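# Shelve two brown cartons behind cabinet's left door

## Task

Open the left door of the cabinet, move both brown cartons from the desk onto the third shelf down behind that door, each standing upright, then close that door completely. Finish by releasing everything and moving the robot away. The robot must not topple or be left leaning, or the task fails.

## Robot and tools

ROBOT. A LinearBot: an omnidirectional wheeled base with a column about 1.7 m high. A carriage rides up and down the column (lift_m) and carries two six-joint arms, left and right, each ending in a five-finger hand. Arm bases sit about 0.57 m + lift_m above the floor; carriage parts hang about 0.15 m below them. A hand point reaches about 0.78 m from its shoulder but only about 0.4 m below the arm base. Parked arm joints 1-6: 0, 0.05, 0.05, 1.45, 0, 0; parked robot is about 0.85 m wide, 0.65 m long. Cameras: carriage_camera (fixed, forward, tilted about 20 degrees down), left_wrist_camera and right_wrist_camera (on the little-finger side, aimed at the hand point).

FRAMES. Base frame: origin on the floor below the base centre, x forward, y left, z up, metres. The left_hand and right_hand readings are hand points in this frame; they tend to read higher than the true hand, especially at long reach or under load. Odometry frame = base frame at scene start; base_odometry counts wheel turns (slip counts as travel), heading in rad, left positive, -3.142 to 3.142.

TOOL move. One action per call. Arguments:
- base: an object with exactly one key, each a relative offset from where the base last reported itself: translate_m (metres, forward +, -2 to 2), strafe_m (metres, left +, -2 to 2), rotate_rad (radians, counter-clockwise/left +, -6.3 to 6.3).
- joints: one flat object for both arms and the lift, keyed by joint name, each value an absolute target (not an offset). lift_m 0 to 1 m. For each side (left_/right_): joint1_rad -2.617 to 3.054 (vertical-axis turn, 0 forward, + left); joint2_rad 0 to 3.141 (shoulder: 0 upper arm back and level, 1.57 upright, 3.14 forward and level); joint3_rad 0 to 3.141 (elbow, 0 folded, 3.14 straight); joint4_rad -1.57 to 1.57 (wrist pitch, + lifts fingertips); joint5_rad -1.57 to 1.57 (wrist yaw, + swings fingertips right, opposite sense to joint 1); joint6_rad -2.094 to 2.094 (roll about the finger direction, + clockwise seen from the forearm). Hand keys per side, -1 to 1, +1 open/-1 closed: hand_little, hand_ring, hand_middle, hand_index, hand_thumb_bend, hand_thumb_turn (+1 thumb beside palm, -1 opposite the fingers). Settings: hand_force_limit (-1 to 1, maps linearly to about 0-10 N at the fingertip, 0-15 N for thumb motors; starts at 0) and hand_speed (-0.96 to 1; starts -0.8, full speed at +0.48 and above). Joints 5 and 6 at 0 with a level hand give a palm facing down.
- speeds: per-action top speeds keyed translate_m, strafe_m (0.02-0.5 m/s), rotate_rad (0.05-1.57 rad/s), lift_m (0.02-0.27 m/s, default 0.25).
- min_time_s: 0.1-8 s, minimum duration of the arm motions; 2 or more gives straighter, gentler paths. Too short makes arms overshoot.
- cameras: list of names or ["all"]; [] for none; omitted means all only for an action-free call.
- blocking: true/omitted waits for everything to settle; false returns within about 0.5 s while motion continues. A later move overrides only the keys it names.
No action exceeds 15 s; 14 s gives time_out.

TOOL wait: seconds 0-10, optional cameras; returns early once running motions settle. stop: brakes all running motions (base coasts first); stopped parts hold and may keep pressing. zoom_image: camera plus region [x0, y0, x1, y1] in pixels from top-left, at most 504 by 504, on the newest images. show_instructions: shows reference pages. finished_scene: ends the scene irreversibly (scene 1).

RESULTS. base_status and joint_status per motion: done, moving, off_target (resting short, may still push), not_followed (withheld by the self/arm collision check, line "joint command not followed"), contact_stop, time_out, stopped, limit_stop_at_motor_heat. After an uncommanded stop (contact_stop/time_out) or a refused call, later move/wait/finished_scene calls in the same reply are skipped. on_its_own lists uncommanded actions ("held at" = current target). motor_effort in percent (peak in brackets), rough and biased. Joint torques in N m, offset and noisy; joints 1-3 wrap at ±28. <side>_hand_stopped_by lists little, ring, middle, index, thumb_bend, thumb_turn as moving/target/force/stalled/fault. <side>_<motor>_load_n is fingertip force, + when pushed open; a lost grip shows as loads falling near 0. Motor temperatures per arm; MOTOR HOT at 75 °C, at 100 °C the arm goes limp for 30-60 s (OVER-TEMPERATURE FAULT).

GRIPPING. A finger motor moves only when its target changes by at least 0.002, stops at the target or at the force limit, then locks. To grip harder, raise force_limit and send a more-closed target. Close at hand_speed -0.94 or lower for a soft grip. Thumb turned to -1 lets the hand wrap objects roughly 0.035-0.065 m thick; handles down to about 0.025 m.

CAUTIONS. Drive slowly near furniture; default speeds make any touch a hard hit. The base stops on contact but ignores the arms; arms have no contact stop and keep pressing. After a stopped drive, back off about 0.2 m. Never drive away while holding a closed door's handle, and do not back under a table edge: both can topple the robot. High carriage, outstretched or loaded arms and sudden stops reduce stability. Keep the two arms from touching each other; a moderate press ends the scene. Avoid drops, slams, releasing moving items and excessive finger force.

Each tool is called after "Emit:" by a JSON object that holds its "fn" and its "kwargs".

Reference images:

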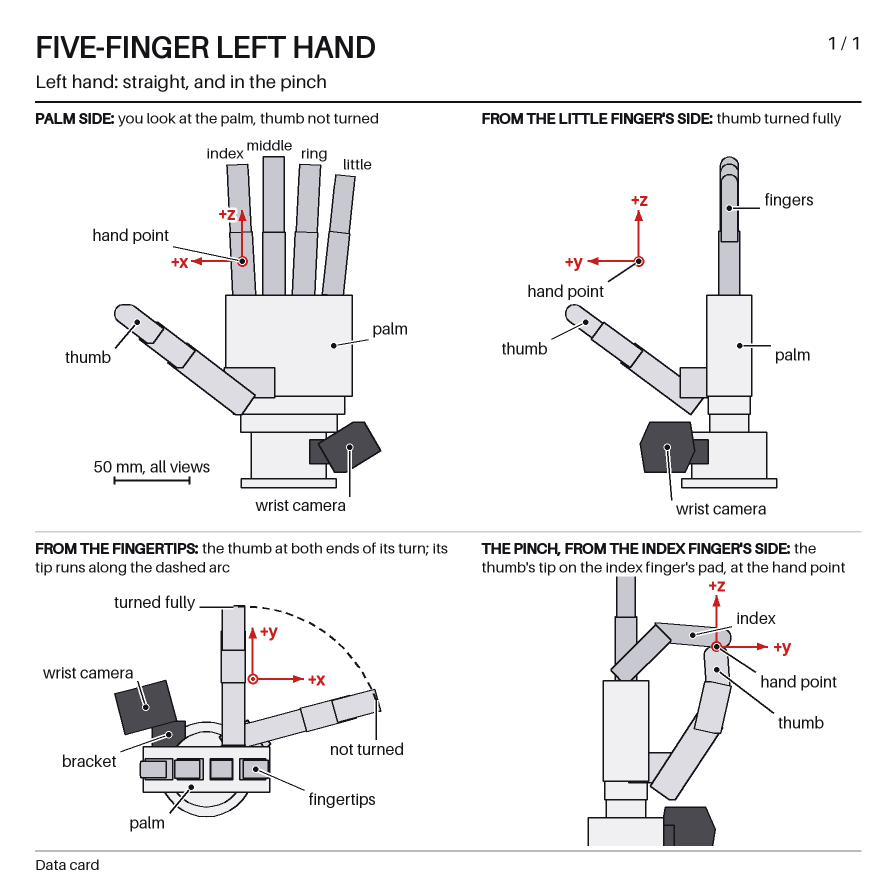

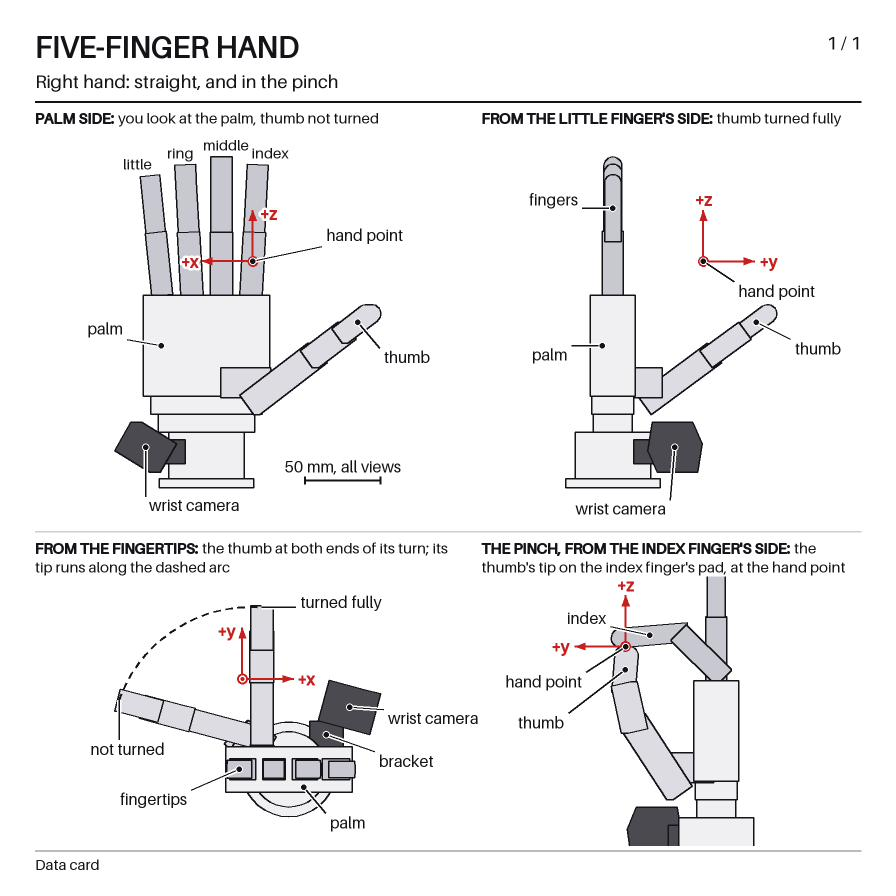

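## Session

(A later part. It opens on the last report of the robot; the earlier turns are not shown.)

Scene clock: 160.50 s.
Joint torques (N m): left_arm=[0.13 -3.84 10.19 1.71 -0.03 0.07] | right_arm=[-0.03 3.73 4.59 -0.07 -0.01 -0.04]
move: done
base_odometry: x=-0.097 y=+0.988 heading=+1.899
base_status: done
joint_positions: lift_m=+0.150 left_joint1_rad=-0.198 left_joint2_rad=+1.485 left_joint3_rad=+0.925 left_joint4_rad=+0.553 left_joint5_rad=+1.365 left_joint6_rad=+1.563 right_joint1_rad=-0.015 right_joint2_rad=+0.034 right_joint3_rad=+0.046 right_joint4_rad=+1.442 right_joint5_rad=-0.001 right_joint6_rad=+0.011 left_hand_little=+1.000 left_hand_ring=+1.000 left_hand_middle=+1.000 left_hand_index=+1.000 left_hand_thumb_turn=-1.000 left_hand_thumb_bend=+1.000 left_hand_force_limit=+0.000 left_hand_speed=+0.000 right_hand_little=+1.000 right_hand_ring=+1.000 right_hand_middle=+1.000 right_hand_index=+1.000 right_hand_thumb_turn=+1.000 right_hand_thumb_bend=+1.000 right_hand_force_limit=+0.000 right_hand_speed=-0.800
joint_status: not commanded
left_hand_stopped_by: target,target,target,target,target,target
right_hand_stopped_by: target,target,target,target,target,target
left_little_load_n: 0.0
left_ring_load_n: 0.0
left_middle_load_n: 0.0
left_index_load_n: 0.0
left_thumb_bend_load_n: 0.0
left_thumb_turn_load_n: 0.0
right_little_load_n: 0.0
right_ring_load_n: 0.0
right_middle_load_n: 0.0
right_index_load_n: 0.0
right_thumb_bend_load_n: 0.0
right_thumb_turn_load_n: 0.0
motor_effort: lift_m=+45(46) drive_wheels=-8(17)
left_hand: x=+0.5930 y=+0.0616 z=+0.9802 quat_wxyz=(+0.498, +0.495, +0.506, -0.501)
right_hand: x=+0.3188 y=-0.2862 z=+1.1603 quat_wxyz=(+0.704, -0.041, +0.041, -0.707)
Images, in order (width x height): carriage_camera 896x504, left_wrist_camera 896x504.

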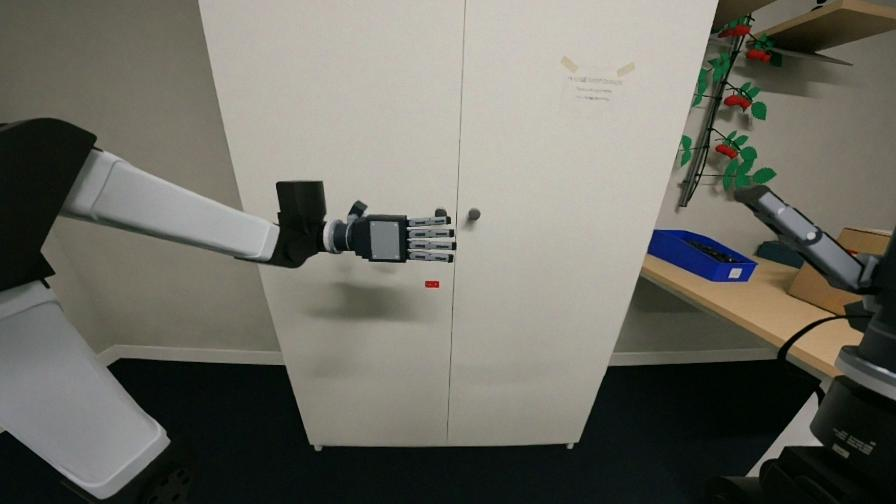

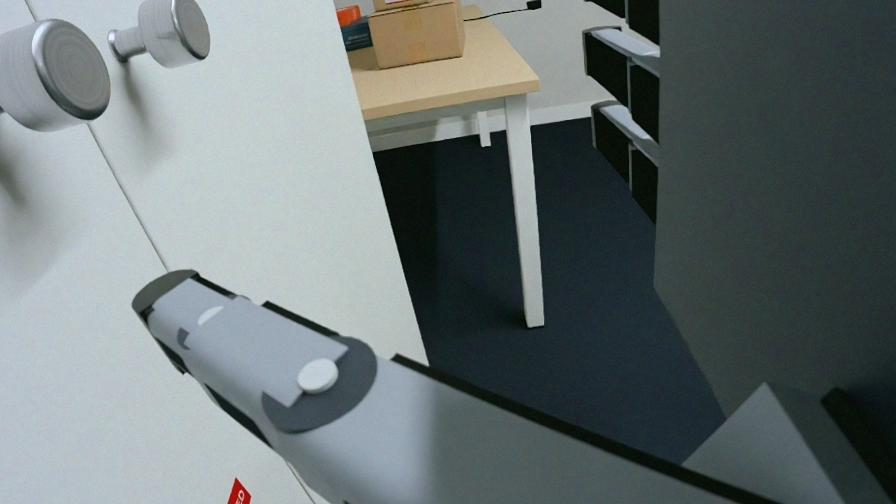

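Emit:
{"fn": "move", "kwargs": {"base": {"strafe_m": -0.042}, "speeds": {"strafe_m": 0.1}, "joints": {"lift_m": 0.182, "left_hand_thumb_turn": 1}}}

Emit:
{"fn": "move", "kwargs": {"base": {"translate_m": 0.05}, "speeds": {"translate_m": 0.05}, "cameras": ["carriage_camera", "left_wrist_camera"]}}

Scene clock: 225.07 s.
Joint torques (N m): left_arm=[0.57 -4.48 9.31 1.67 0 0.06] | right_arm=[-0.08 3.71 4.77 0 0.01 -0.04]
move: done
base_odometry: x=-0.057 y=+1.001 heading=+1.899
base_status: done
joint_positions: lift_m=+0.182 left_joint1_rad=-0.200 left_joint2_rad=+1.490 left_joint3_rad=+0.934 left_joint4_rad=+0.551 left_joint5_rad=+1.367 left_joint6_rad=+1.565 right_joint1_rad=-0.015 right_joint2_rad=+0.034 right_joint3_rad=+0.046 right_joint4_rad=+1.443 right_joint5_rad=-0.001 right_joint6_rad=+0.011 left_hand_little=+1.000 left_hand_ring=+1.000 left_hand_middle=+1.000 left_hand_index=+1.000 left_hand_thumb_turn=+1.000 left_hand_thumb_bend=+1.000 left_hand_force_limit=+0.000 left_hand_speed=+0.000 right_hand_little=+1.000 right_hand_ring=+1.000 right_hand_middle=+1.000 right_hand_index=+1.000 right_hand_thumb_turn=+1.000 right_hand_thumb_bend=+1.000 right_hand_force_limit=+0.000 right_hand_speed=-0.800
joint_status: all done
left_hand_stopped_by: target,target,target,target,target,target
right_hand_stopped_by: target,target,target,target,target,target
left_little_load_n: 0.0
left_ring_load_n: 0.0
left_middle_load_n: 0.0
left_index_load_n: 0.0
left_thumb_bend_load_n: 0.0
left_thumb_turn_load_n: 0.0
right_little_load_n: 0.0
right_ring_load_n: 0.0
right_middle_load_n: 0.0
right_index_load_n: 0.0
right_thumb_bend_load_n: 0.0
right_thumb_turn_load_n: -0.5
motor_effort: lift_m=+43(53) drive_wheels=-3(14)
left_hand: x=+0.5940 y=+0.0605 z=+1.0141 quat_wxyz=(+0.498, +0.497, +0.504, -0.501)
right_hand: x=+0.3186 y=-0.2862 z=+1.1925 quat_wxyz=(+0.705, -0.041, +0.041, -0.707)
pictures: none

Scene clock: 226.57 s.
Joint torques (N m): left_arm=[0.35 -4.34 9.07 1.69 -0.05 0.07] | right_arm=[-0.1 3.66 4.83 -0.03 -0.02 -0.05]
move: done
base_odometry: x=-0.073 y=+1.049 heading=+1.899
base_status: done
joint_positions: lift_m=+0.182 left_joint1_rad=-0.200 left_joint2_rad=+1.490 left_joint3_rad=+0.934 left_joint4_rad=+0.550 left_joint5_rad=+1.367 left_joint6_rad=+1.565 right_joint1_rad=-0.015 right_joint2_rad=+0.034 right_joint3_rad=+0.046 right_joint4_rad=+1.443 right_joint5_rad=-0.001 right_joint6_rad=+0.011 left_hand_little=+1.000 left_hand_ring=+1.000 left_hand_middle=+1.000 left_hand_index=+1.000 left_hand_thumb_turn=+1.000 left_hand_thumb_bend=+1.000 left_hand_force_limit=+0.000 left_hand_speed=+0.000 right_hand_little=+1.000 right_hand_ring=+1.000 right_hand_middle=+1.000 right_hand_index=+1.000 right_hand_thumb_turn=+1.000 right_hand_thumb_bend=+1.000 right_hand_force_limit=+0.000 right_hand_speed=-0.800
joint_status: not commanded
left_hand_stopped_by: target,target,target,target,target,target
right_hand_stopped_by: target,target,target,target,target,target
left_little_load_n: 0.0
left_ring_load_n: 0.0
left_middle_load_n: 0.0
left_index_load_n: 0.0
left_thumb_bend_load_n: 0.0
left_thumb_turn_load_n: 0.0
right_little_load_n: 0.0
right_ring_load_n: 0.0
right_middle_load_n: 0.0
right_index_load_n: 0.0
right_thumb_bend_load_n: 0.0
right_thumb_turn_load_n: 0.0
motor_effort: lift_m=+43(44) drive_wheels=-6(11)
left_hand: x=+0.5938 y=+0.0604 z=+1.0139 quat_wxyz=(+0.498, +0.497, +0.504, -0.502)
right_hand: x=+0.3186 y=-0.2862 z=+1.1925 quat_wxyz=(+0.705, -0.041, +0.041, -0.707)
Images, in order (width x height): carriage_camera 896x504, left_wrist_camera 896x504.

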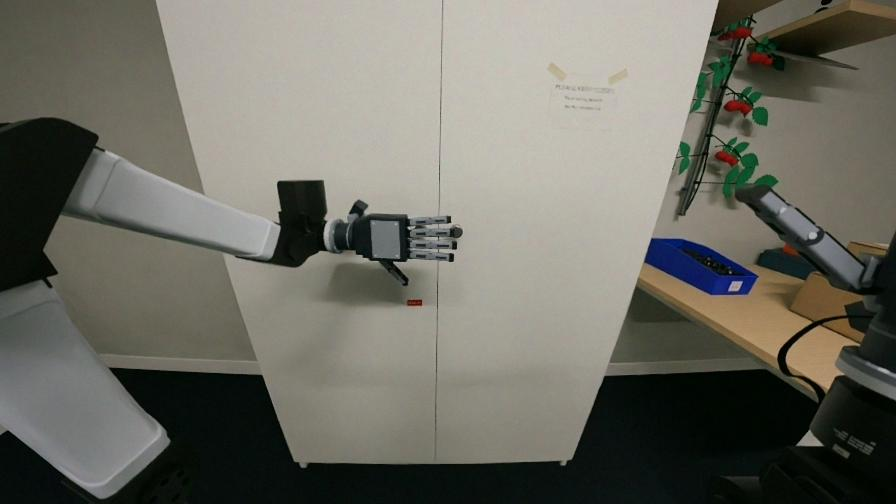

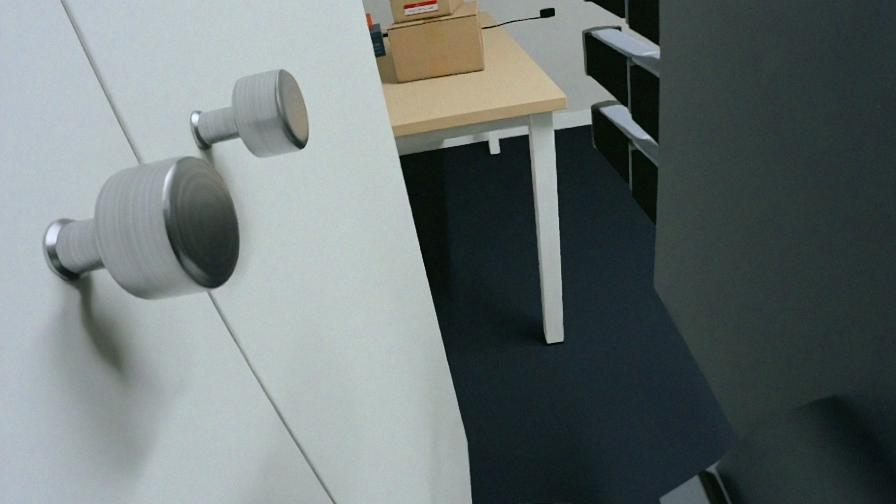

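Emit:
{"fn": "move", "kwargs": {"base": {"strafe_m": -0.03}, "speeds": {"strafe_m": 0.1}, "joints": {"lift_m": 0.187}}}

Emit:
{"fn": "move", "kwargs": {"base": {"translate_m": 0.035}, "speeds": {"translate_m": 0.05}, "cameras": ["left_wrist_camera", "carriage_camera"]}}

Emit:
{"fn": "zoom_image", "kwargs": {"camera": "left_wrist_camera", "region": [0, 80, 450, 504]}}

Scene clock: 256.13 s.
Joint torques (N m): left_arm=[0.4 -4.51 9.16 1.75 -0.01 0.08] | right_arm=[-0.18 3.63 4.64 -0.05 0.03 -0.05]
move: done
base_odometry: x=-0.045 y=+1.059 heading=+1.899
base_status: done
joint_positions: lift_m=+0.187 left_joint1_rad=-0.200 left_joint2_rad=+1.491 left_joint3_rad=+0.935 left_joint4_rad=+0.550 left_joint5_rad=+1.367 left_joint6_rad=+1.565 right_joint1_rad=-0.015 right_joint2_rad=+0.034 right_joint3_rad=+0.046 right_joint4_rad=+1.443 right_joint5_rad=-0.001 right_joint6_rad=+0.011 left_hand_little=+1.000 left_hand_ring=+1.000 left_hand_middle=+1.000 left_hand_index=+1.000 left_hand_thumb_turn=+1.000 left_hand_thumb_bend=+1.000 left_hand_force_limit=+0.000 left_hand_speed=+0.000 right_hand_little=+1.000 right_hand_ring=+1.000 right_hand_middle=+1.000 right_hand_index=+1.000 right_hand_thumb_turn=+1.000 right_hand_thumb_bend=+1.000 right_hand_force_limit=+0.000 right_hand_speed=-0.800
joint_status: all done
left_hand_stopped_by: target,target,target,target,target,target
right_hand_stopped_by: target,target,target,target,target,target
left_little_load_n: 0.0
left_ring_load_n: 0.0
left_middle_load_n: 0.0
left_index_load_n: 0.0
left_thumb_bend_load_n: 0.0
left_thumb_turn_load_n: 0.0
right_little_load_n: 0.0
right_ring_load_n: 0.0
right_middle_load_n: 0.0
right_index_load_n: 0.0
right_thumb_bend_load_n: 0.5
right_thumb_turn_load_n: 0.0
motor_effort: lift_m=+44(55) drive_wheels=-4(13)
left_hand: x=+0.5941 y=+0.0602 z=+1.0190 quat_wxyz=(+0.498, +0.497, +0.504, -0.502)
right_hand: x=+0.3185 y=-0.2862 z=+1.1975 quat_wxyz=(+0.705, -0.041, +0.041, -0.707)
pictures: none

Scene clock: 257.33 s.
Joint torques (N m): left_arm=[0.29 -4.42 9.01 1.68 -0.01 0.02] | right_arm=[-0.06 3.71 4.55 -0.04 -0.05 -0.04]
move: done
base_odometry: x=-0.056 y=+1.092 heading=+1.899
base_status: done
joint_positions: lift_m=+0.187 left_joint1_rad=-0.200 left_joint2_rad=+1.491 left_joint3_rad=+0.935 left_joint4_rad=+0.550 left_joint5_rad=+1.368 left_joint6_rad=+1.565 right_joint1_rad=-0.015 right_joint2_rad=+0.034 right_joint3_rad=+0.046 right_joint4_rad=+1.443 right_joint5_rad=-0.001 right_joint6_rad=+0.011 left_hand_little=+1.000 left_hand_ring=+1.000 left_hand_middle=+1.000 left_hand_index=+1.000 left_hand_thumb_turn=+1.000 left_hand_thumb_bend=+1.000 left_hand_force_limit=+0.000 left_hand_speed=+0.000 right_hand_little=+1.000 right_hand_ring=+1.000 right_hand_middle=+1.000 right_hand_index=+1.000 right_hand_thumb_turn=+1.000 right_hand_thumb_bend=+1.000 right_hand_force_limit=+0.000 right_hand_speed=-0.800
joint_status: not commanded
left_hand_stopped_by: target,target,target,target,target,target
right_hand_stopped_by: target,target,target,target,target,target
left_little_load_n: 0.0
left_ring_load_n: 0.0
left_middle_load_n: 0.0
left_index_load_n: 0.0
left_thumb_bend_load_n: 0.0
left_thumb_turn_load_n: 0.0
right_little_load_n: 0.0
right_ring_load_n: 0.0
right_middle_load_n: 0.0
right_index_load_n: 0.0
right_thumb_bend_load_n: 0.0
right_thumb_turn_load_n: 0.0
motor_effort: lift_m=+44(45) drive_wheels=-7(11)
left_hand: x=+0.5939 y=+0.0602 z=+1.0189 quat_wxyz=(+0.497, +0.497, +0.504, -0.502)
right_hand: x=+0.3186 y=-0.2862 z=+1.1974 quat_wxyz=(+0.705, -0.041, +0.041, -0.707)
pictures: carriage_camera, left_wrist_camera
Images, in order (width x height): carriage_camera 896x504, left_wrist_camera 896x504.

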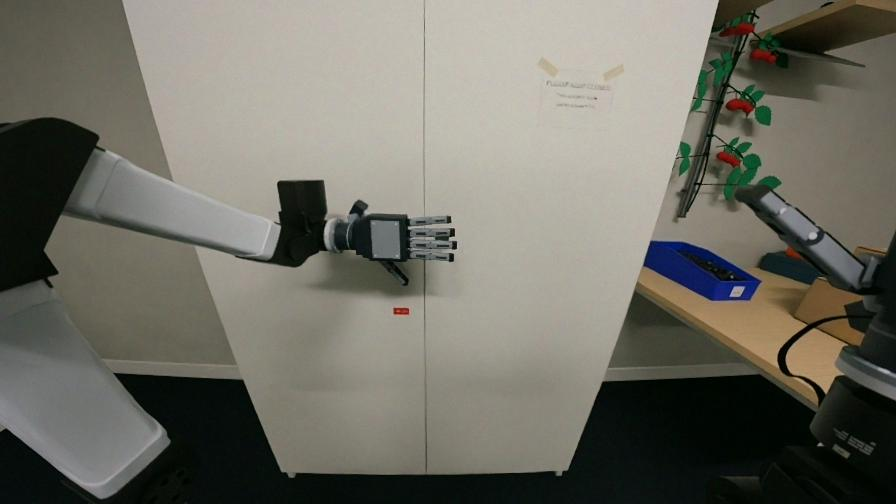

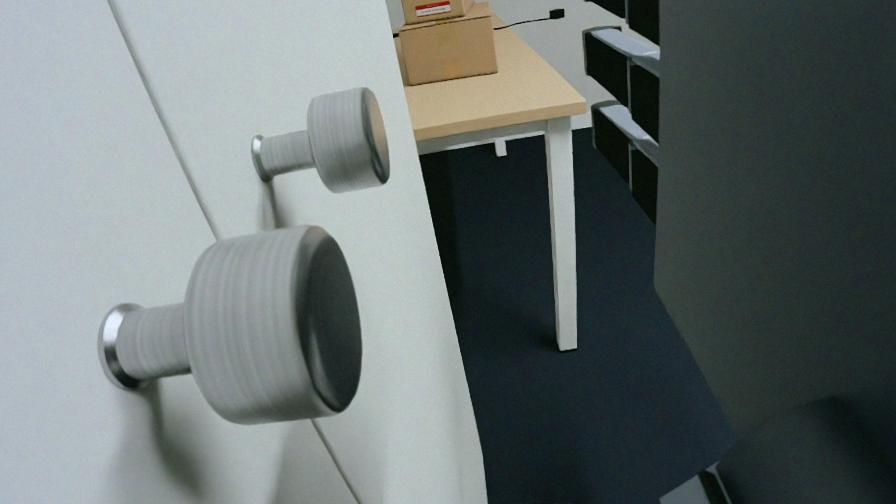

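Scaled by 1.120 from the camera's image (finer frame: 1280x720).

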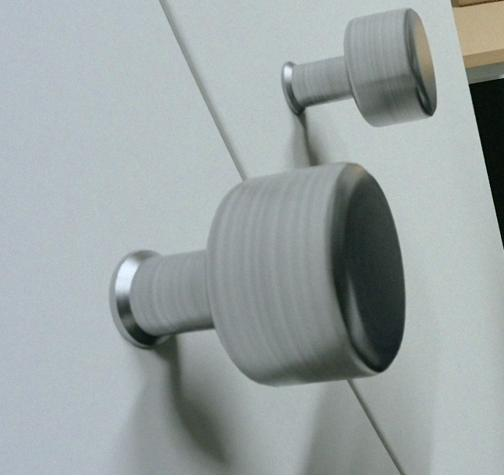

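Emit:
{"fn": "move", "kwargs": {"base": {"strafe_m": 0.01}, "speeds": {"strafe_m": 0.05}, "joints": {"lift_m": 0.198}}}

Emit:
{"fn": "move", "kwargs": {"base": {"translate_m": 0.02}, "speeds": {"translate_m": 0.05}, "cameras": ["left_wrist_camera"]}}

Scene clock: 281.90 s.
Joint torques (N m): left_arm=[0.25 -4.6 8.95 1.73 -0.01 0.04] | right_arm=[-0.08 3.78 4.64 -0.03 0.05 -0.04]
move: done
base_odometry: x=-0.065 y=+1.089 heading=+1.898
base_status: done
joint_positions: lift_m=+0.198 left_joint1_rad=-0.200 left_joint2_rad=+1.492 left_joint3_rad=+0.937 left_joint4_rad=+0.551 left_joint5_rad=+1.369 left_joint6_rad=+1.565 right_joint1_rad=-0.015 right_joint2_rad=+0.034 right_joint3_rad=+0.046 right_joint4_rad=+1.443 right_joint5_rad=-0.001 right_joint6_rad=+0.011 left_hand_little=+1.000 left_hand_ring=+1.000 left_hand_middle=+1.000 left_hand_index=+1.000 left_hand_thumb_turn=+1.000 left_hand_thumb_bend=+1.000 left_hand_force_limit=+0.000 left_hand_speed=+0.000 right_hand_little=+1.000 right_hand_ring=+1.000 right_hand_middle=+1.000 right_hand_index=+1.000 right_hand_thumb_turn=+1.000 right_hand_thumb_bend=+1.000 right_hand_force_limit=+0.000 right_hand_speed=-0.800
joint_status: all done
left_hand_stopped_by: target,target,target,target,target,target
right_hand_stopped_by: target,target,target,target,target,target
left_little_load_n: 0.0
left_ring_load_n: 0.0
left_middle_load_n: 0.0
left_index_load_n: 0.0
left_thumb_bend_load_n: 0.0
left_thumb_turn_load_n: 0.0
right_little_load_n: 0.0
right_ring_load_n: 0.0
right_middle_load_n: 0.0
right_index_load_n: 0.0
right_thumb_bend_load_n: 0.0
right_thumb_turn_load_n: 0.0
motor_effort: lift_m=+43(53) drive_wheels=+6(13)
left_hand: x=+0.5943 y=+0.0604 z=+1.0303 quat_wxyz=(+0.498, +0.497, +0.503, -0.502)
right_hand: x=+0.3185 y=-0.2863 z=+1.2085 quat_wxyz=(+0.704, -0.041, +0.041, -0.707)
pictures: none

Scene clock: 282.80 s.
Joint torques (N m): left_arm=[0.32 -4.56 8.75 1.7 -0.09 0.04] | right_arm=[-0.1 3.75 4.75 -0.08 0 -0.04]
move: done
base_odometry: x=-0.072 y=+1.108 heading=+1.898
base_status: done
joint_positions: lift_m=+0.198 left_joint1_rad=-0.200 left_joint2_rad=+1.492 left_joint3_rad=+0.937 left_joint4_rad=+0.550 left_joint5_rad=+1.369 left_joint6_rad=+1.565 right_joint1_rad=-0.015 right_joint2_rad=+0.034 right_joint3_rad=+0.046 right_joint4_rad=+1.442 right_joint5_rad=-0.001 right_joint6_rad=+0.011 left_hand_little=+1.000 left_hand_ring=+1.000 left_hand_middle=+1.000 left_hand_index=+1.000 left_hand_thumb_turn=+1.000 left_hand_thumb_bend=+1.000 left_hand_force_limit=+0.000 left_hand_speed=+0.000 right_hand_little=+1.000 right_hand_ring=+1.000 right_hand_middle=+1.000 right_hand_index=+1.000 right_hand_thumb_turn=+1.000 right_hand_thumb_bend=+1.000 right_hand_force_limit=+0.000 right_hand_speed=-0.800
joint_status: not commanded
left_hand_stopped_by: target,target,target,target,target,target
right_hand_stopped_by: target,target,target,target,target,target
left_little_load_n: 0.0
left_ring_load_n: 0.0
left_middle_load_n: 0.0
left_index_load_n: 0.0
left_thumb_bend_load_n: 0.0
left_thumb_turn_load_n: 0.0
right_little_load_n: 0.0
right_ring_load_n: 0.0
right_middle_load_n: 0.0
right_index_load_n: 0.0
right_thumb_bend_load_n: 0.0
right_thumb_turn_load_n: 0.0
motor_effort: lift_m=+43(45) drive_wheels=-2(14)
left_hand: x=+0.5941 y=+0.0602 z=+1.0301 quat_wxyz=(+0.497, +0.497, +0.503, -0.502)
right_hand: x=+0.3187 y=-0.2863 z=+1.2085 quat_wxyz=(+0.704, -0.041, +0.041, -0.707)
Images, in order (width x height): left_wrist_camera 896x504.

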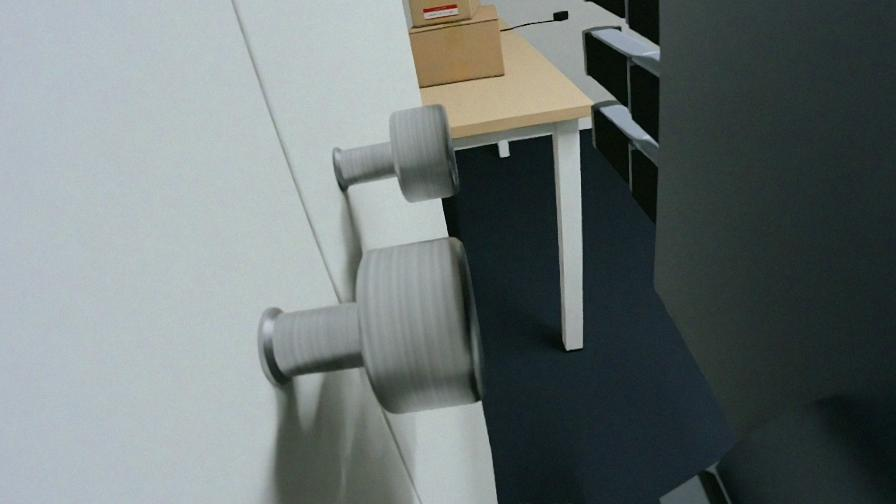

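Emit:
{"fn": "move", "kwargs": {"base": {"translate_m": -0.06}, "speeds": {"translate_m": 0.1}}}

Emit:
{"fn": "move", "kwargs": {"joints": {"left_hand_index": -0.5}, "cameras": ["left_wrist_camera", "carriage_camera"]}}

Scene clock: 327.73 s.
Joint torques (N m): left_arm=[0.42 -4.55 8.84 1.72 -0.05 0.08] | right_arm=[-0.13 3.73 4.86 -0.02 -0.02 -0.03]
move: done
base_odometry: x=-0.052 y=+1.051 heading=+1.898
base_status: done
joint_positions: lift_m=+0.198 left_joint1_rad=-0.200 left_joint2_rad=+1.492 left_joint3_rad=+0.937 left_joint4_rad=+0.550 left_joint5_rad=+1.369 left_joint6_rad=+1.565 right_joint1_rad=-0.015 right_joint2_rad=+0.034 right_joint3_rad=+0.046 right_joint4_rad=+1.444 right_joint5_rad=-0.001 right_joint6_rad=+0.011 left_hand_little=+1.000 left_hand_ring=+1.000 left_hand_middle=+1.000 left_hand_index=+1.000 left_hand_thumb_turn=+1.000 left_hand_thumb_bend=+1.000 left_hand_force_limit=+0.000 left_hand_speed=+0.000 right_hand_little=+1.000 right_hand_ring=+1.000 right_hand_middle=+1.000 right_hand_index=+1.000 right_hand_thumb_turn=+1.000 right_hand_thumb_bend=+1.000 right_hand_force_limit=+0.000 right_hand_speed=-0.800
joint_status: not commanded
left_hand_stopped_by: target,target,target,target,target,target
right_hand_stopped_by: target,target,target,target,target,target
left_little_load_n: 0.0
left_ring_load_n: 0.0
left_middle_load_n: 0.0
left_index_load_n: 0.0
left_thumb_bend_load_n: 0.0
left_thumb_turn_load_n: 0.5
right_little_load_n: 0.0
right_ring_load_n: 0.0
right_middle_load_n: 0.0
right_index_load_n: 0.0
right_thumb_bend_load_n: 0.0
right_thumb_turn_load_n: 0.0
motor_effort: lift_m=+43(45) drive_wheels=-3(15)
left_hand: x=+0.5941 y=+0.0602 z=+1.0301 quat_wxyz=(+0.497, +0.497, +0.503, -0.502)
right_hand: x=+0.3182 y=-0.2863 z=+1.2086 quat_wxyz=(+0.704, -0.040, +0.041, -0.707)
pictures: none

Scene clock: 328.77 s.
Joint torques (N m): left_arm=[0.42 -4.46 9.03 1.73 -0.07 0.07] | right_arm=[-0.09 3.77 4.77 -0.1 -0.02 -0.04]
move: done
base_odometry: x=-0.052 y=+1.051 heading=+1.898
base_status: not commanded
joint_positions: lift_m=+0.198 left_joint1_rad=-0.200 left_joint2_rad=+1.492 left_joint3_rad=+0.937 left_joint4_rad=+0.550 left_joint5_rad=+1.369 left_joint6_rad=+1.565 right_joint1_rad=-0.015 right_joint2_rad=+0.034 right_joint3_rad=+0.046 right_joint4_rad=+1.444 right_joint5_rad=-0.001 right_joint6_rad=+0.011 left_hand_little=+1.000 left_hand_ring=+1.000 left_hand_middle=+1.000 left_hand_index=-0.500 left_hand_thumb_turn=+1.000 left_hand_thumb_bend=+1.000 left_hand_force_limit=+0.000 left_hand_speed=+0.000 right_hand_little=+1.000 right_hand_ring=+1.000 right_hand_middle=+1.000 right_hand_index=+1.000 right_hand_thumb_turn=+1.000 right_hand_thumb_bend=+1.000 right_hand_force_limit=+0.000 right_hand_speed=-0.800
joint_status: all done
left_hand_stopped_by: target,target,target,target,target,target
right_hand_stopped_by: target,target,target,target,target,target
left_little_load_n: 0.0
left_ring_load_n: 0.0
left_middle_load_n: 0.0
left_index_load_n: 0.0
left_thumb_bend_load_n: 0.0
left_thumb_turn_load_n: 0.0
right_little_load_n: 0.5
right_ring_load_n: 0.0
right_middle_load_n: 0.0
right_index_load_n: 0.0
right_thumb_bend_load_n: 0.0
right_thumb_turn_load_n: 0.5
motor_effort: lift_m=+43(44) drive_wheels=-3(4)
left_hand: x=+0.5941 y=+0.0602 z=+1.0301 quat_wxyz=(+0.497, +0.497, +0.503, -0.502)
right_hand: x=+0.3183 y=-0.2863 z=+1.2086 quat_wxyz=(+0.704, -0.040, +0.041, -0.707)
pictures: carriage_camera, left_wrist_camera
Images, in order (width x height): carriage_camera 896x504, left_wrist_camera 896x504.

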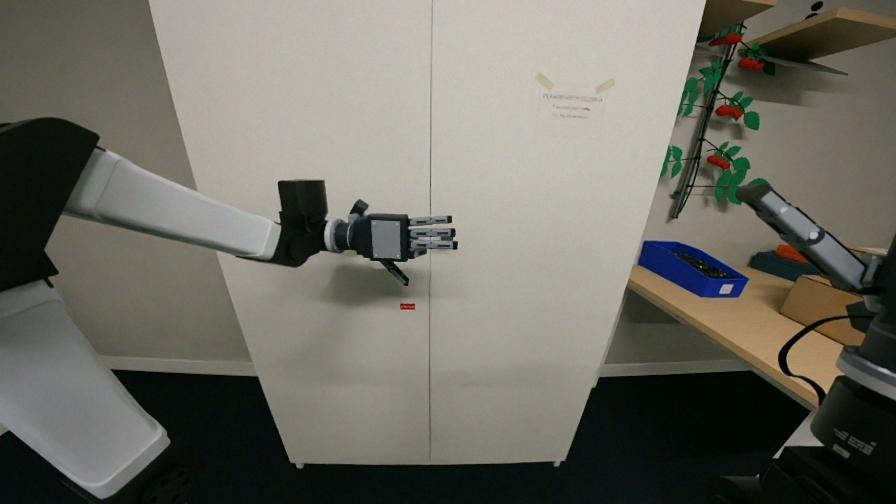

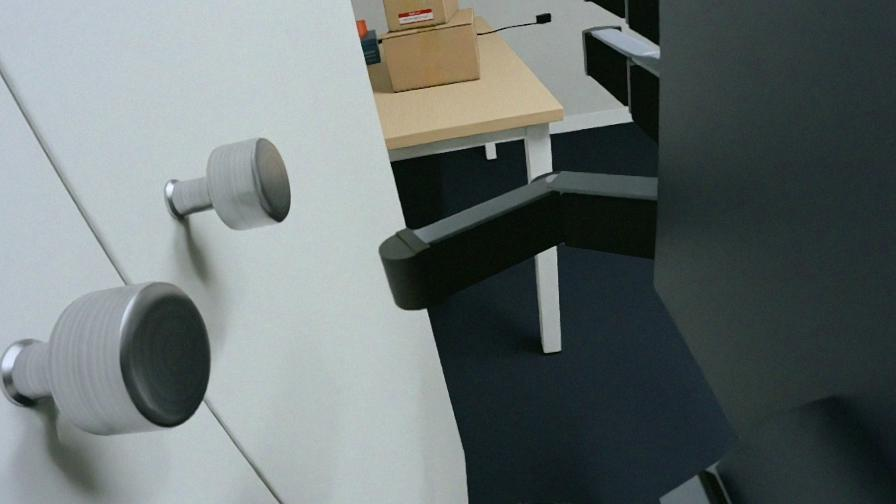

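Emit:
{"fn": "move", "kwargs": {"joints": {"left_hand_index": 1}}}

Emit:
{"fn": "move", "kwargs": {"base": {"translate_m": 0.07}, "speeds": {"translate_m": 0.05}, "cameras": ["left_wrist_camera"]}}

Scene clock: 343.33 s.
Joint torques (N m): left_arm=[0.49 -4.62 8.76 1.75 -0.02 0.02] | right_arm=[-0.05 3.74 4.63 -0.02 -0.02 -0.04]
move: done
base_odometry: x=-0.052 y=+1.051 heading=+1.898
base_status: not commanded
joint_positions: lift_m=+0.198 left_joint1_rad=-0.200 left_joint2_rad=+1.492 left_joint3_rad=+0.937 left_joint4_rad=+0.550 left_joint5_rad=+1.369 left_joint6_rad=+1.565 right_joint1_rad=-0.015 right_joint2_rad=+0.034 right_joint3_rad=+0.046 right_joint4_rad=+1.444 right_joint5_rad=-0.001 right_joint6_rad=+0.011 left_hand_little=+1.000 left_hand_ring=+1.000 left_hand_middle=+1.000 left_hand_index=+1.000 left_hand_thumb_turn=+1.000 left_hand_thumb_bend=+1.000 left_hand_force_limit=+0.000 left_hand_speed=+0.000 right_hand_little=+1.000 right_hand_ring=+1.000 right_hand_middle=+1.000 right_hand_index=+1.000 right_hand_thumb_turn=+1.000 right_hand_thumb_bend=+1.000 right_hand_force_limit=+0.000 right_hand_speed=-0.800
joint_status: all done
left_hand_stopped_by: target,target,target,target,target,target
right_hand_stopped_by: target,target,target,target,target,target
left_little_load_n: 0.0
left_ring_load_n: 0.0
left_middle_load_n: 0.0
left_index_load_n: 0.0
left_thumb_bend_load_n: 0.0
left_thumb_turn_load_n: 0.0
right_little_load_n: 0.0
right_ring_load_n: 0.0
right_middle_load_n: 0.0
right_index_load_n: -0.5
right_thumb_bend_load_n: 0.0
right_thumb_turn_load_n: 0.0
motor_effort: lift_m=+44(44) drive_wheels=-3(4)
left_hand: x=+0.5941 y=+0.0602 z=+1.0301 quat_wxyz=(+0.497, +0.497, +0.503, -0.502)
right_hand: x=+0.3183 y=-0.2863 z=+1.2086 quat_wxyz=(+0.704, -0.040, +0.041, -0.707)
pictures: none

Scene clock: 345.23 s.
Joint torques (N m): left_arm=[0.31 -4.66 8.98 1.7 -0.01 0.03] | right_arm=[-0.02 3.66 4.57 0 -0.01 -0.03]
move: done
base_odometry: x=-0.075 y=+1.117 heading=+1.899
base_status: done
joint_positions: lift_m=+0.198 left_joint1_rad=-0.200 left_joint2_rad=+1.492 left_joint3_rad=+0.937 left_joint4_rad=+0.549 left_joint5_rad=+1.369 left_joint6_rad=+1.565 right_joint1_rad=-0.015 right_joint2_rad=+0.034 right_joint3_rad=+0.046 right_joint4_rad=+1.442 right_joint5_rad=-0.001 right_joint6_rad=+0.011 left_hand_little=+1.000 left_hand_ring=+1.000 left_hand_middle=+1.000 left_hand_index=+1.000 left_hand_thumb_turn=+1.000 left_hand_thumb_bend=+1.000 left_hand_force_limit=+0.000 left_hand_speed=+0.000 right_hand_little=+1.000 right_hand_ring=+1.000 right_hand_middle=+1.000 right_hand_index=+1.000 right_hand_thumb_turn=+1.000 right_hand_thumb_bend=+1.000 right_hand_force_limit=+0.000 right_hand_speed=-0.800
joint_status: not commanded
left_hand_stopped_by: target,target,target,target,target,target
right_hand_stopped_by: target,target,target,target,target,target
left_little_load_n: 0.0
left_ring_load_n: 0.0
left_middle_load_n: 0.0
left_index_load_n: 0.0
left_thumb_bend_load_n: 0.0
left_thumb_turn_load_n: 0.0
right_little_load_n: 0.0
right_ring_load_n: 0.0
right_middle_load_n: 0.0
right_index_load_n: 0.0
right_thumb_bend_load_n: 0.0
right_thumb_turn_load_n: 0.0
motor_effort: lift_m=+44(45) drive_wheels=-6(12)
left_hand: x=+0.5941 y=+0.0602 z=+1.0300 quat_wxyz=(+0.497, +0.497, +0.504, -0.502)
right_hand: x=+0.3187 y=-0.2863 z=+1.2085 quat_wxyz=(+0.704, -0.041, +0.041, -0.707)
Images, in order (width x height): left_wrist_camera 896x504.

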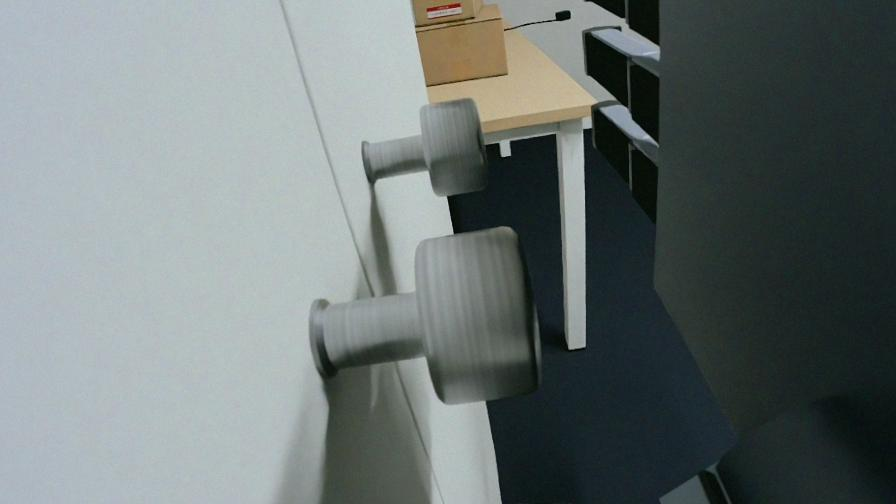

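Emit:
{"fn": "move", "kwargs": {"base": {"translate_m": 0.004}, "speeds": {"translate_m": 0.03}, "joints": {"left_hand_index": -0.3, "left_hand_speed": -0.8, "left_hand_force_limit": -0.6}, "cameras": ["left_wrist_camera"]}}

Scene clock: 353.63 s.
Joint torques (N m): left_arm=[0.58 -4.46 8.84 1.69 -0.3 0.05] | right_arm=[-0.16 3.73 4.56 -0.02 0 -0.02]
move: off_target
base_odometry: x=-0.077 y=+1.121 heading=+1.899
base_status: done
joint_positions: lift_m=+0.198 left_joint1_rad=-0.203 left_joint2_rad=+1.492 left_joint3_rad=+0.937 left_joint4_rad=+0.549 left_joint5_rad=+1.396 left_joint6_rad=+1.565 right_joint1_rad=-0.015 right_joint2_rad=+0.034 right_joint3_rad=+0.046 right_joint4_rad=+1.443 right_joint5_rad=-0.001 right_joint6_rad=+0.011 left_hand_little=+1.000 left_hand_ring=+1.000 left_hand_middle=+1.000 left_hand_index=+0.374 left_hand_thumb_turn=+1.000 left_hand_thumb_bend=+1.000 left_hand_force_limit=-0.600 left_hand_speed=-0.800 right_hand_little=+1.000 right_hand_ring=+1.000 right_hand_middle=+1.000 right_hand_index=+1.000 right_hand_thumb_turn=+1.000 right_hand_thumb_bend=+1.000 right_hand_force_limit=+0.000 right_hand_speed=-0.800
joint_status: left_hand_index off_target (ended at +0.374, target -0.300); the others done
left_hand_stopped_by: target,target,target,force,target,target
right_hand_stopped_by: target,target,target,target,target,target
left_little_load_n: 0.0
left_ring_load_n: 0.0
left_middle_load_n: 0.0
left_index_load_n: 1.0
left_thumb_bend_load_n: 0.0
left_thumb_turn_load_n: 0.0
right_little_load_n: 0.0
right_ring_load_n: 0.0
right_middle_load_n: 0.0
right_index_load_n: 0.0
right_thumb_bend_load_n: 0.0
right_thumb_turn_load_n: 0.0
motor_effort: lift_m=+43(45) drive_wheels=+5(15)
left_hand: x=+0.5880 y=+0.0574 z=+1.0300 quat_wxyz=(+0.489, +0.504, +0.496, -0.510)
right_hand: x=+0.3186 y=-0.2863 z=+1.2085 quat_wxyz=(+0.704, -0.041, +0.041, -0.707)
Images, in order (width x height): left_wrist_camera 896x504.

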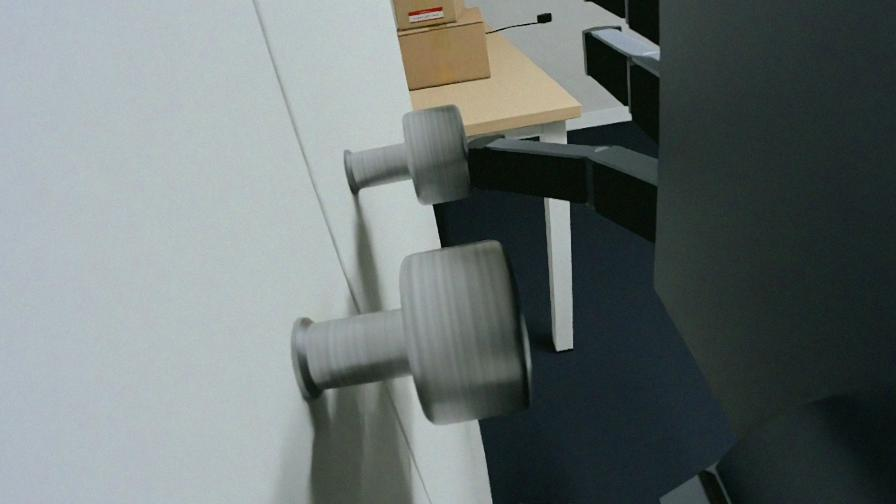

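Emit:
{"fn": "move", "kwargs": {"joints": {"left_hand_index": 1, "left_hand_speed": 0}}}

Emit:
{"fn": "move", "kwargs": {"base": {"translate_m": -0.06}, "speeds": {"translate_m": 0.1}}}

Emit:
{"fn": "move", "kwargs": {"base": {"strafe_m": -0.018}, "speeds": {"strafe_m": 0.05}, "joints": {"left_hand_index": -0.4}}}

Emit:
{"fn": "move", "kwargs": {"base": {"translate_m": 0.05}, "speeds": {"translate_m": 0.05}, "cameras": ["left_wrist_camera"]}}

Scene clock: 361.93 s.
Joint torques (N m): left_arm=[0.62 -4.6 8.84 1.72 -0.16 0.05] | right_arm=[-0.06 3.71 4.63 -0.02 -0.03 -0.03]
move: done
base_odometry: x=-0.077 y=+1.121 heading=+1.899
base_status: not commanded
joint_positions: lift_m=+0.198 left_joint1_rad=-0.203 left_joint2_rad=+1.492 left_joint3_rad=+0.937 left_joint4_rad=+0.549 left_joint5_rad=+1.379 left_joint6_rad=+1.565 right_joint1_rad=-0.015 right_joint2_rad=+0.034 right_joint3_rad=+0.046 right_joint4_rad=+1.443 right_joint5_rad=-0.001 right_joint6_rad=+0.011 left_hand_little=+1.000 left_hand_ring=+1.000 left_hand_middle=+1.000 left_hand_index=+1.000 left_hand_thumb_turn=+1.000 left_hand_thumb_bend=+1.000 left_hand_force_limit=-0.600 left_hand_speed=+0.000 right_hand_little=+1.000 right_hand_ring=+1.000 right_hand_middle=+1.000 right_hand_index=+1.000 right_hand_thumb_turn=+1.000 right_hand_thumb_bend=+1.000 right_hand_force_limit=+0.000 right_hand_speed=-0.800
joint_status: all done
left_hand_stopped_by: target,target,target,target,target,target
right_hand_stopped_by: target,target,target,target,target,target
left_little_load_n: 0.0
left_ring_load_n: 0.0
left_middle_load_n: 0.0
left_index_load_n: 0.0
left_thumb_bend_load_n: 0.0
left_thumb_turn_load_n: 0.0
right_little_load_n: 0.0
right_ring_load_n: 0.0
right_middle_load_n: 0.0
right_index_load_n: 0.0
right_thumb_bend_load_n: 0.0
right_thumb_turn_load_n: 0.0
motor_effort: lift_m=+44(44) drive_wheels=+4(5)
left_hand: x=+0.5913 y=+0.0584 z=+1.0300 quat_wxyz=(+0.494, +0.500, +0.500, -0.506)
right_hand: x=+0.3186 y=-0.2863 z=+1.2085 quat_wxyz=(+0.704, -0.041, +0.041, -0.707)
pictures: none

Scene clock: 363.30 s.
Joint torques (N m): left_arm=[0.51 -4.57 8.75 1.69 -0.07 0.06] | right_arm=[-0.09 3.85 4.83 -0.05 -0.02 -0.03]
move: done
base_odometry: x=-0.057 y=+1.064 heading=+1.899
base_status: done
joint_positions: lift_m=+0.198 left_joint1_rad=-0.202 left_joint2_rad=+1.492 left_joint3_rad=+0.937 left_joint4_rad=+0.549 left_joint5_rad=+1.375 left_joint6_rad=+1.565 right_joint1_rad=-0.015 right_joint2_rad=+0.034 right_joint3_rad=+0.046 right_joint4_rad=+1.444 right_joint5_rad=-0.001 right_joint6_rad=+0.011 left_hand_little=+1.000 left_hand_ring=+1.000 left_hand_middle=+1.000 left_hand_index=+1.000 left_hand_thumb_turn=+1.000 left_hand_thumb_bend=+1.000 left_hand_force_limit=-0.600 left_hand_speed=+0.000 right_hand_little=+1.000 right_hand_ring=+1.000 right_hand_middle=+1.000 right_hand_index=+1.000 right_hand_thumb_turn=+1.000 right_hand_thumb_bend=+1.000 right_hand_force_limit=+0.000 right_hand_speed=-0.800
joint_status: not commanded
left_hand_stopped_by: target,target,target,target,target,target
right_hand_stopped_by: target,target,target,target,target,target
left_little_load_n: 0.0
left_ring_load_n: 0.0
left_middle_load_n: 0.0
left_index_load_n: 0.0
left_thumb_bend_load_n: 0.0
left_thumb_turn_load_n: 0.5
right_little_load_n: 0.0
right_ring_load_n: 0.0
right_middle_load_n: 0.0
right_index_load_n: 0.0
right_thumb_bend_load_n: 0.0
right_thumb_turn_load_n: 0.0
motor_effort: lift_m=+42(45) drive_wheels=-4(16)
left_hand: x=+0.5925 y=+0.0592 z=+1.0300 quat_wxyz=(+0.495, +0.499, +0.502, -0.504)
right_hand: x=+0.3183 y=-0.2863 z=+1.2086 quat_wxyz=(+0.704, -0.040, +0.041, -0.707)
pictures: none

Scene clock: 364.30 s.
Joint torques (N m): left_arm=[0.44 -4.52 8.95 1.71 -0.03 0.01] | right_arm=[-0.05 3.78 4.82 -0.05 0.01 -0.05]
move: done
base_odometry: x=-0.040 y=+1.070 heading=+1.899
base_status: done
joint_positions: lift_m=+0.198 left_joint1_rad=-0.201 left_joint2_rad=+1.492 left_joint3_rad=+0.937 left_joint4_rad=+0.549 left_joint5_rad=+1.373 left_joint6_rad=+1.565 right_joint1_rad=-0.016 right_joint2_rad=+0.034 right_joint3_rad=+0.046 right_joint4_rad=+1.443 right_joint5_rad=-0.001 right_joint6_rad=+0.011 left_hand_little=+1.000 left_hand_ring=+1.000 left_hand_middle=+1.000 left_hand_index=-0.400 left_hand_thumb_turn=+1.000 left_hand_thumb_bend=+1.000 left_hand_force_limit=-0.600 left_hand_speed=+0.000 right_hand_little=+1.000 right_hand_ring=+1.000 right_hand_middle=+1.000 right_hand_index=+1.000 right_hand_thumb_turn=+1.000 right_hand_thumb_bend=+1.000 right_hand_force_limit=+0.000 right_hand_speed=-0.800
joint_status: all done
left_hand_stopped_by: target,target,target,target,target,target
right_hand_stopped_by: target,target,target,target,target,target
left_little_load_n: 0.0
left_ring_load_n: 0.0
left_middle_load_n: 0.0
left_index_load_n: 0.0
left_thumb_bend_load_n: 0.0
left_thumb_turn_load_n: 0.0
right_little_load_n: 0.0
right_ring_load_n: 0.0
right_middle_load_n: 0.0
right_index_load_n: 0.0
right_thumb_bend_load_n: 0.0
right_thumb_turn_load_n: 0.0
motor_effort: lift_m=+43(45) drive_wheels=-5(14)
left_hand: x=+0.5930 y=+0.0595 z=+1.0300 quat_wxyz=(+0.496, +0.498, +0.502, -0.504)
right_hand: x=+0.3184 y=-0.2863 z=+1.2086 quat_wxyz=(+0.704, -0.041, +0.041, -0.708)
pictures: none

Scene clock: 365.80 s.
Joint torques (N m): left_arm=[0.42 -4.57 9.1 1.75 -0.11 0.02] | right_arm=[-0.02 3.64 4.49 -0.01 -0.01 -0.03]
move: done
base_odometry: x=-0.057 y=+1.117 heading=+1.900
base_status: done
joint_positions: lift_m=+0.198 left_joint1_rad=-0.201 left_joint2_rad=+1.492 left_joint3_rad=+0.937 left_joint4_rad=+0.549 left_joint5_rad=+1.373 left_joint6_rad=+1.565 right_joint1_rad=-0.016 right_joint2_rad=+0.034 right_joint3_rad=+0.046 right_joint4_rad=+1.443 right_joint5_rad=-0.001 right_joint6_rad=+0.011 left_hand_little=+1.000 left_hand_ring=+1.000 left_hand_middle=+1.000 left_hand_index=-0.400 left_hand_thumb_turn=+1.000 left_hand_thumb_bend=+1.000 left_hand_force_limit=-0.600 left_hand_speed=+0.000 right_hand_little=+1.000 right_hand_ring=+1.000 right_hand_middle=+1.000 right_hand_index=+1.000 right_hand_thumb_turn=+1.000 right_hand_thumb_bend=+1.000 right_hand_force_limit=+0.000 right_hand_speed=-0.800
joint_status: not commanded
left_hand_stopped_by: target,target,target,target,target,target
right_hand_stopped_by: target,target,target,target,target,target
left_little_load_n: 0.0
left_ring_load_n: -0.5
left_middle_load_n: -0.5
left_index_load_n: 0.0
left_thumb_bend_load_n: 0.0
left_thumb_turn_load_n: 0.0
right_little_load_n: 0.0
right_ring_load_n: 0.0
right_middle_load_n: 0.0
right_index_load_n: 0.0
right_thumb_bend_load_n: 0.0
right_thumb_turn_load_n: 0.0
motor_effort: lift_m=+43(45) drive_wheels=-6(14)
left_hand: x=+0.5930 y=+0.0595 z=+1.0300 quat_wxyz=(+0.496, +0.498, +0.502, -0.504)
right_hand: x=+0.3185 y=-0.2863 z=+1.2085 quat_wxyz=(+0.704, -0.041, +0.041, -0.708)
Images, in order (width x height): left_wrist_camera 896x504.

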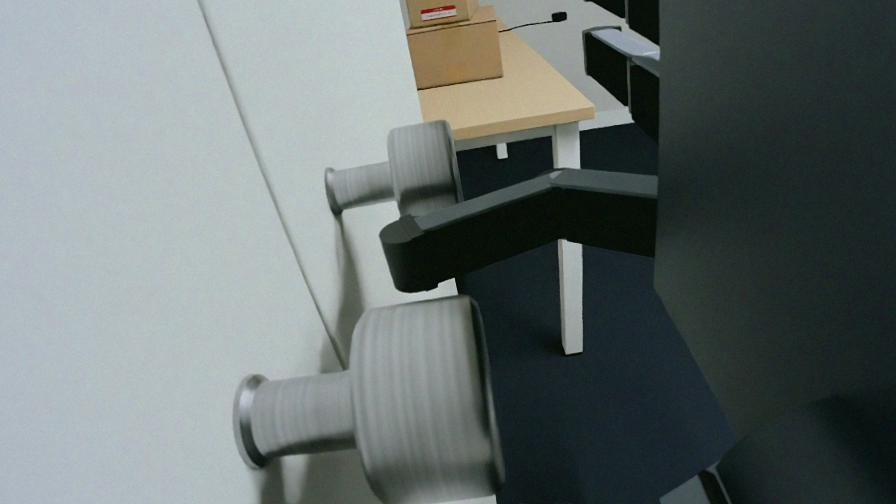

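Emit:
{"fn": "move", "kwargs": {"base": {"translate_m": 0.013}, "speeds": {"translate_m": 0.03}, "cameras": ["left_wrist_camera"]}}

Scene clock: 369.77 s.
Joint torques (N m): left_arm=[0.66 -4.42 9.02 1.72 -0.12 0.06] | right_arm=[-0.05 3.63 4.48 -0.03 -0.05 -0.02]
move: done
base_odometry: x=-0.061 y=+1.129 heading=+1.900
base_status: done
joint_positions: lift_m=+0.198 left_joint1_rad=-0.201 left_joint2_rad=+1.492 left_joint3_rad=+0.937 left_joint4_rad=+0.549 left_joint5_rad=+1.373 left_joint6_rad=+1.565 right_joint1_rad=-0.016 right_joint2_rad=+0.034 right_joint3_rad=+0.046 right_joint4_rad=+1.443 right_joint5_rad=-0.001 right_joint6_rad=+0.011 left_hand_little=+1.000 left_hand_ring=+1.000 left_hand_middle=+1.000 left_hand_index=-0.400 left_hand_thumb_turn=+1.000 left_hand_thumb_bend=+1.000 left_hand_force_limit=-0.600 left_hand_speed=+0.000 right_hand_little=+1.000 right_hand_ring=+1.000 right_hand_middle=+1.000 right_hand_index=+1.000 right_hand_thumb_turn=+1.000 right_hand_thumb_bend=+1.000 right_hand_force_limit=+0.000 right_hand_speed=-0.800
joint_status: not commanded
left_hand_stopped_by: target,target,target,target,target,target
right_hand_stopped_by: target,target,target,target,target,target
left_little_load_n: 0.0
left_ring_load_n: 0.0
left_middle_load_n: 0.0
left_index_load_n: 0.0
left_thumb_bend_load_n: 0.0
left_thumb_turn_load_n: 0.0
right_little_load_n: 0.0
right_ring_load_n: 0.0
right_middle_load_n: 0.0
right_index_load_n: 0.0
right_thumb_bend_load_n: 0.0
right_thumb_turn_load_n: 0.0
motor_effort: lift_m=+43(45) drive_wheels=-5(15)
left_hand: x=+0.5930 y=+0.0596 z=+1.0300 quat_wxyz=(+0.496, +0.498, +0.502, -0.504)
right_hand: x=+0.3185 y=-0.2863 z=+1.2085 quat_wxyz=(+0.704, -0.041, +0.041, -0.708)
Images, in order (width x height): left_wrist_camera 896x504.

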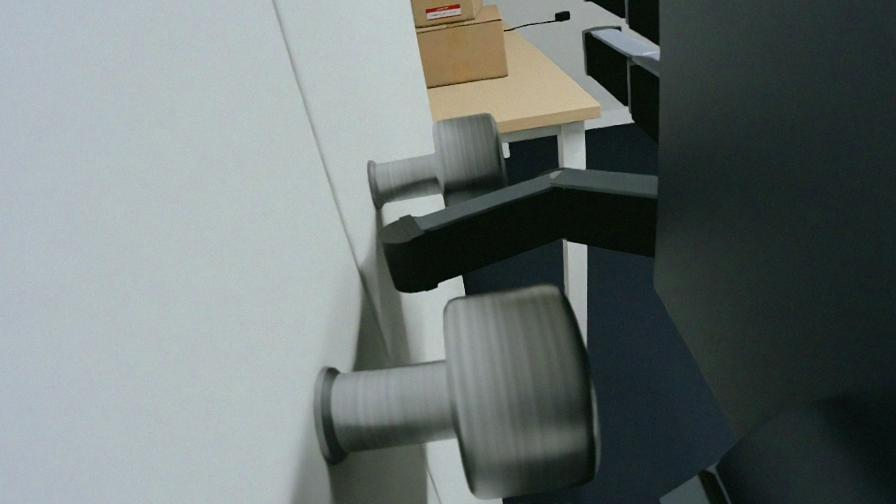

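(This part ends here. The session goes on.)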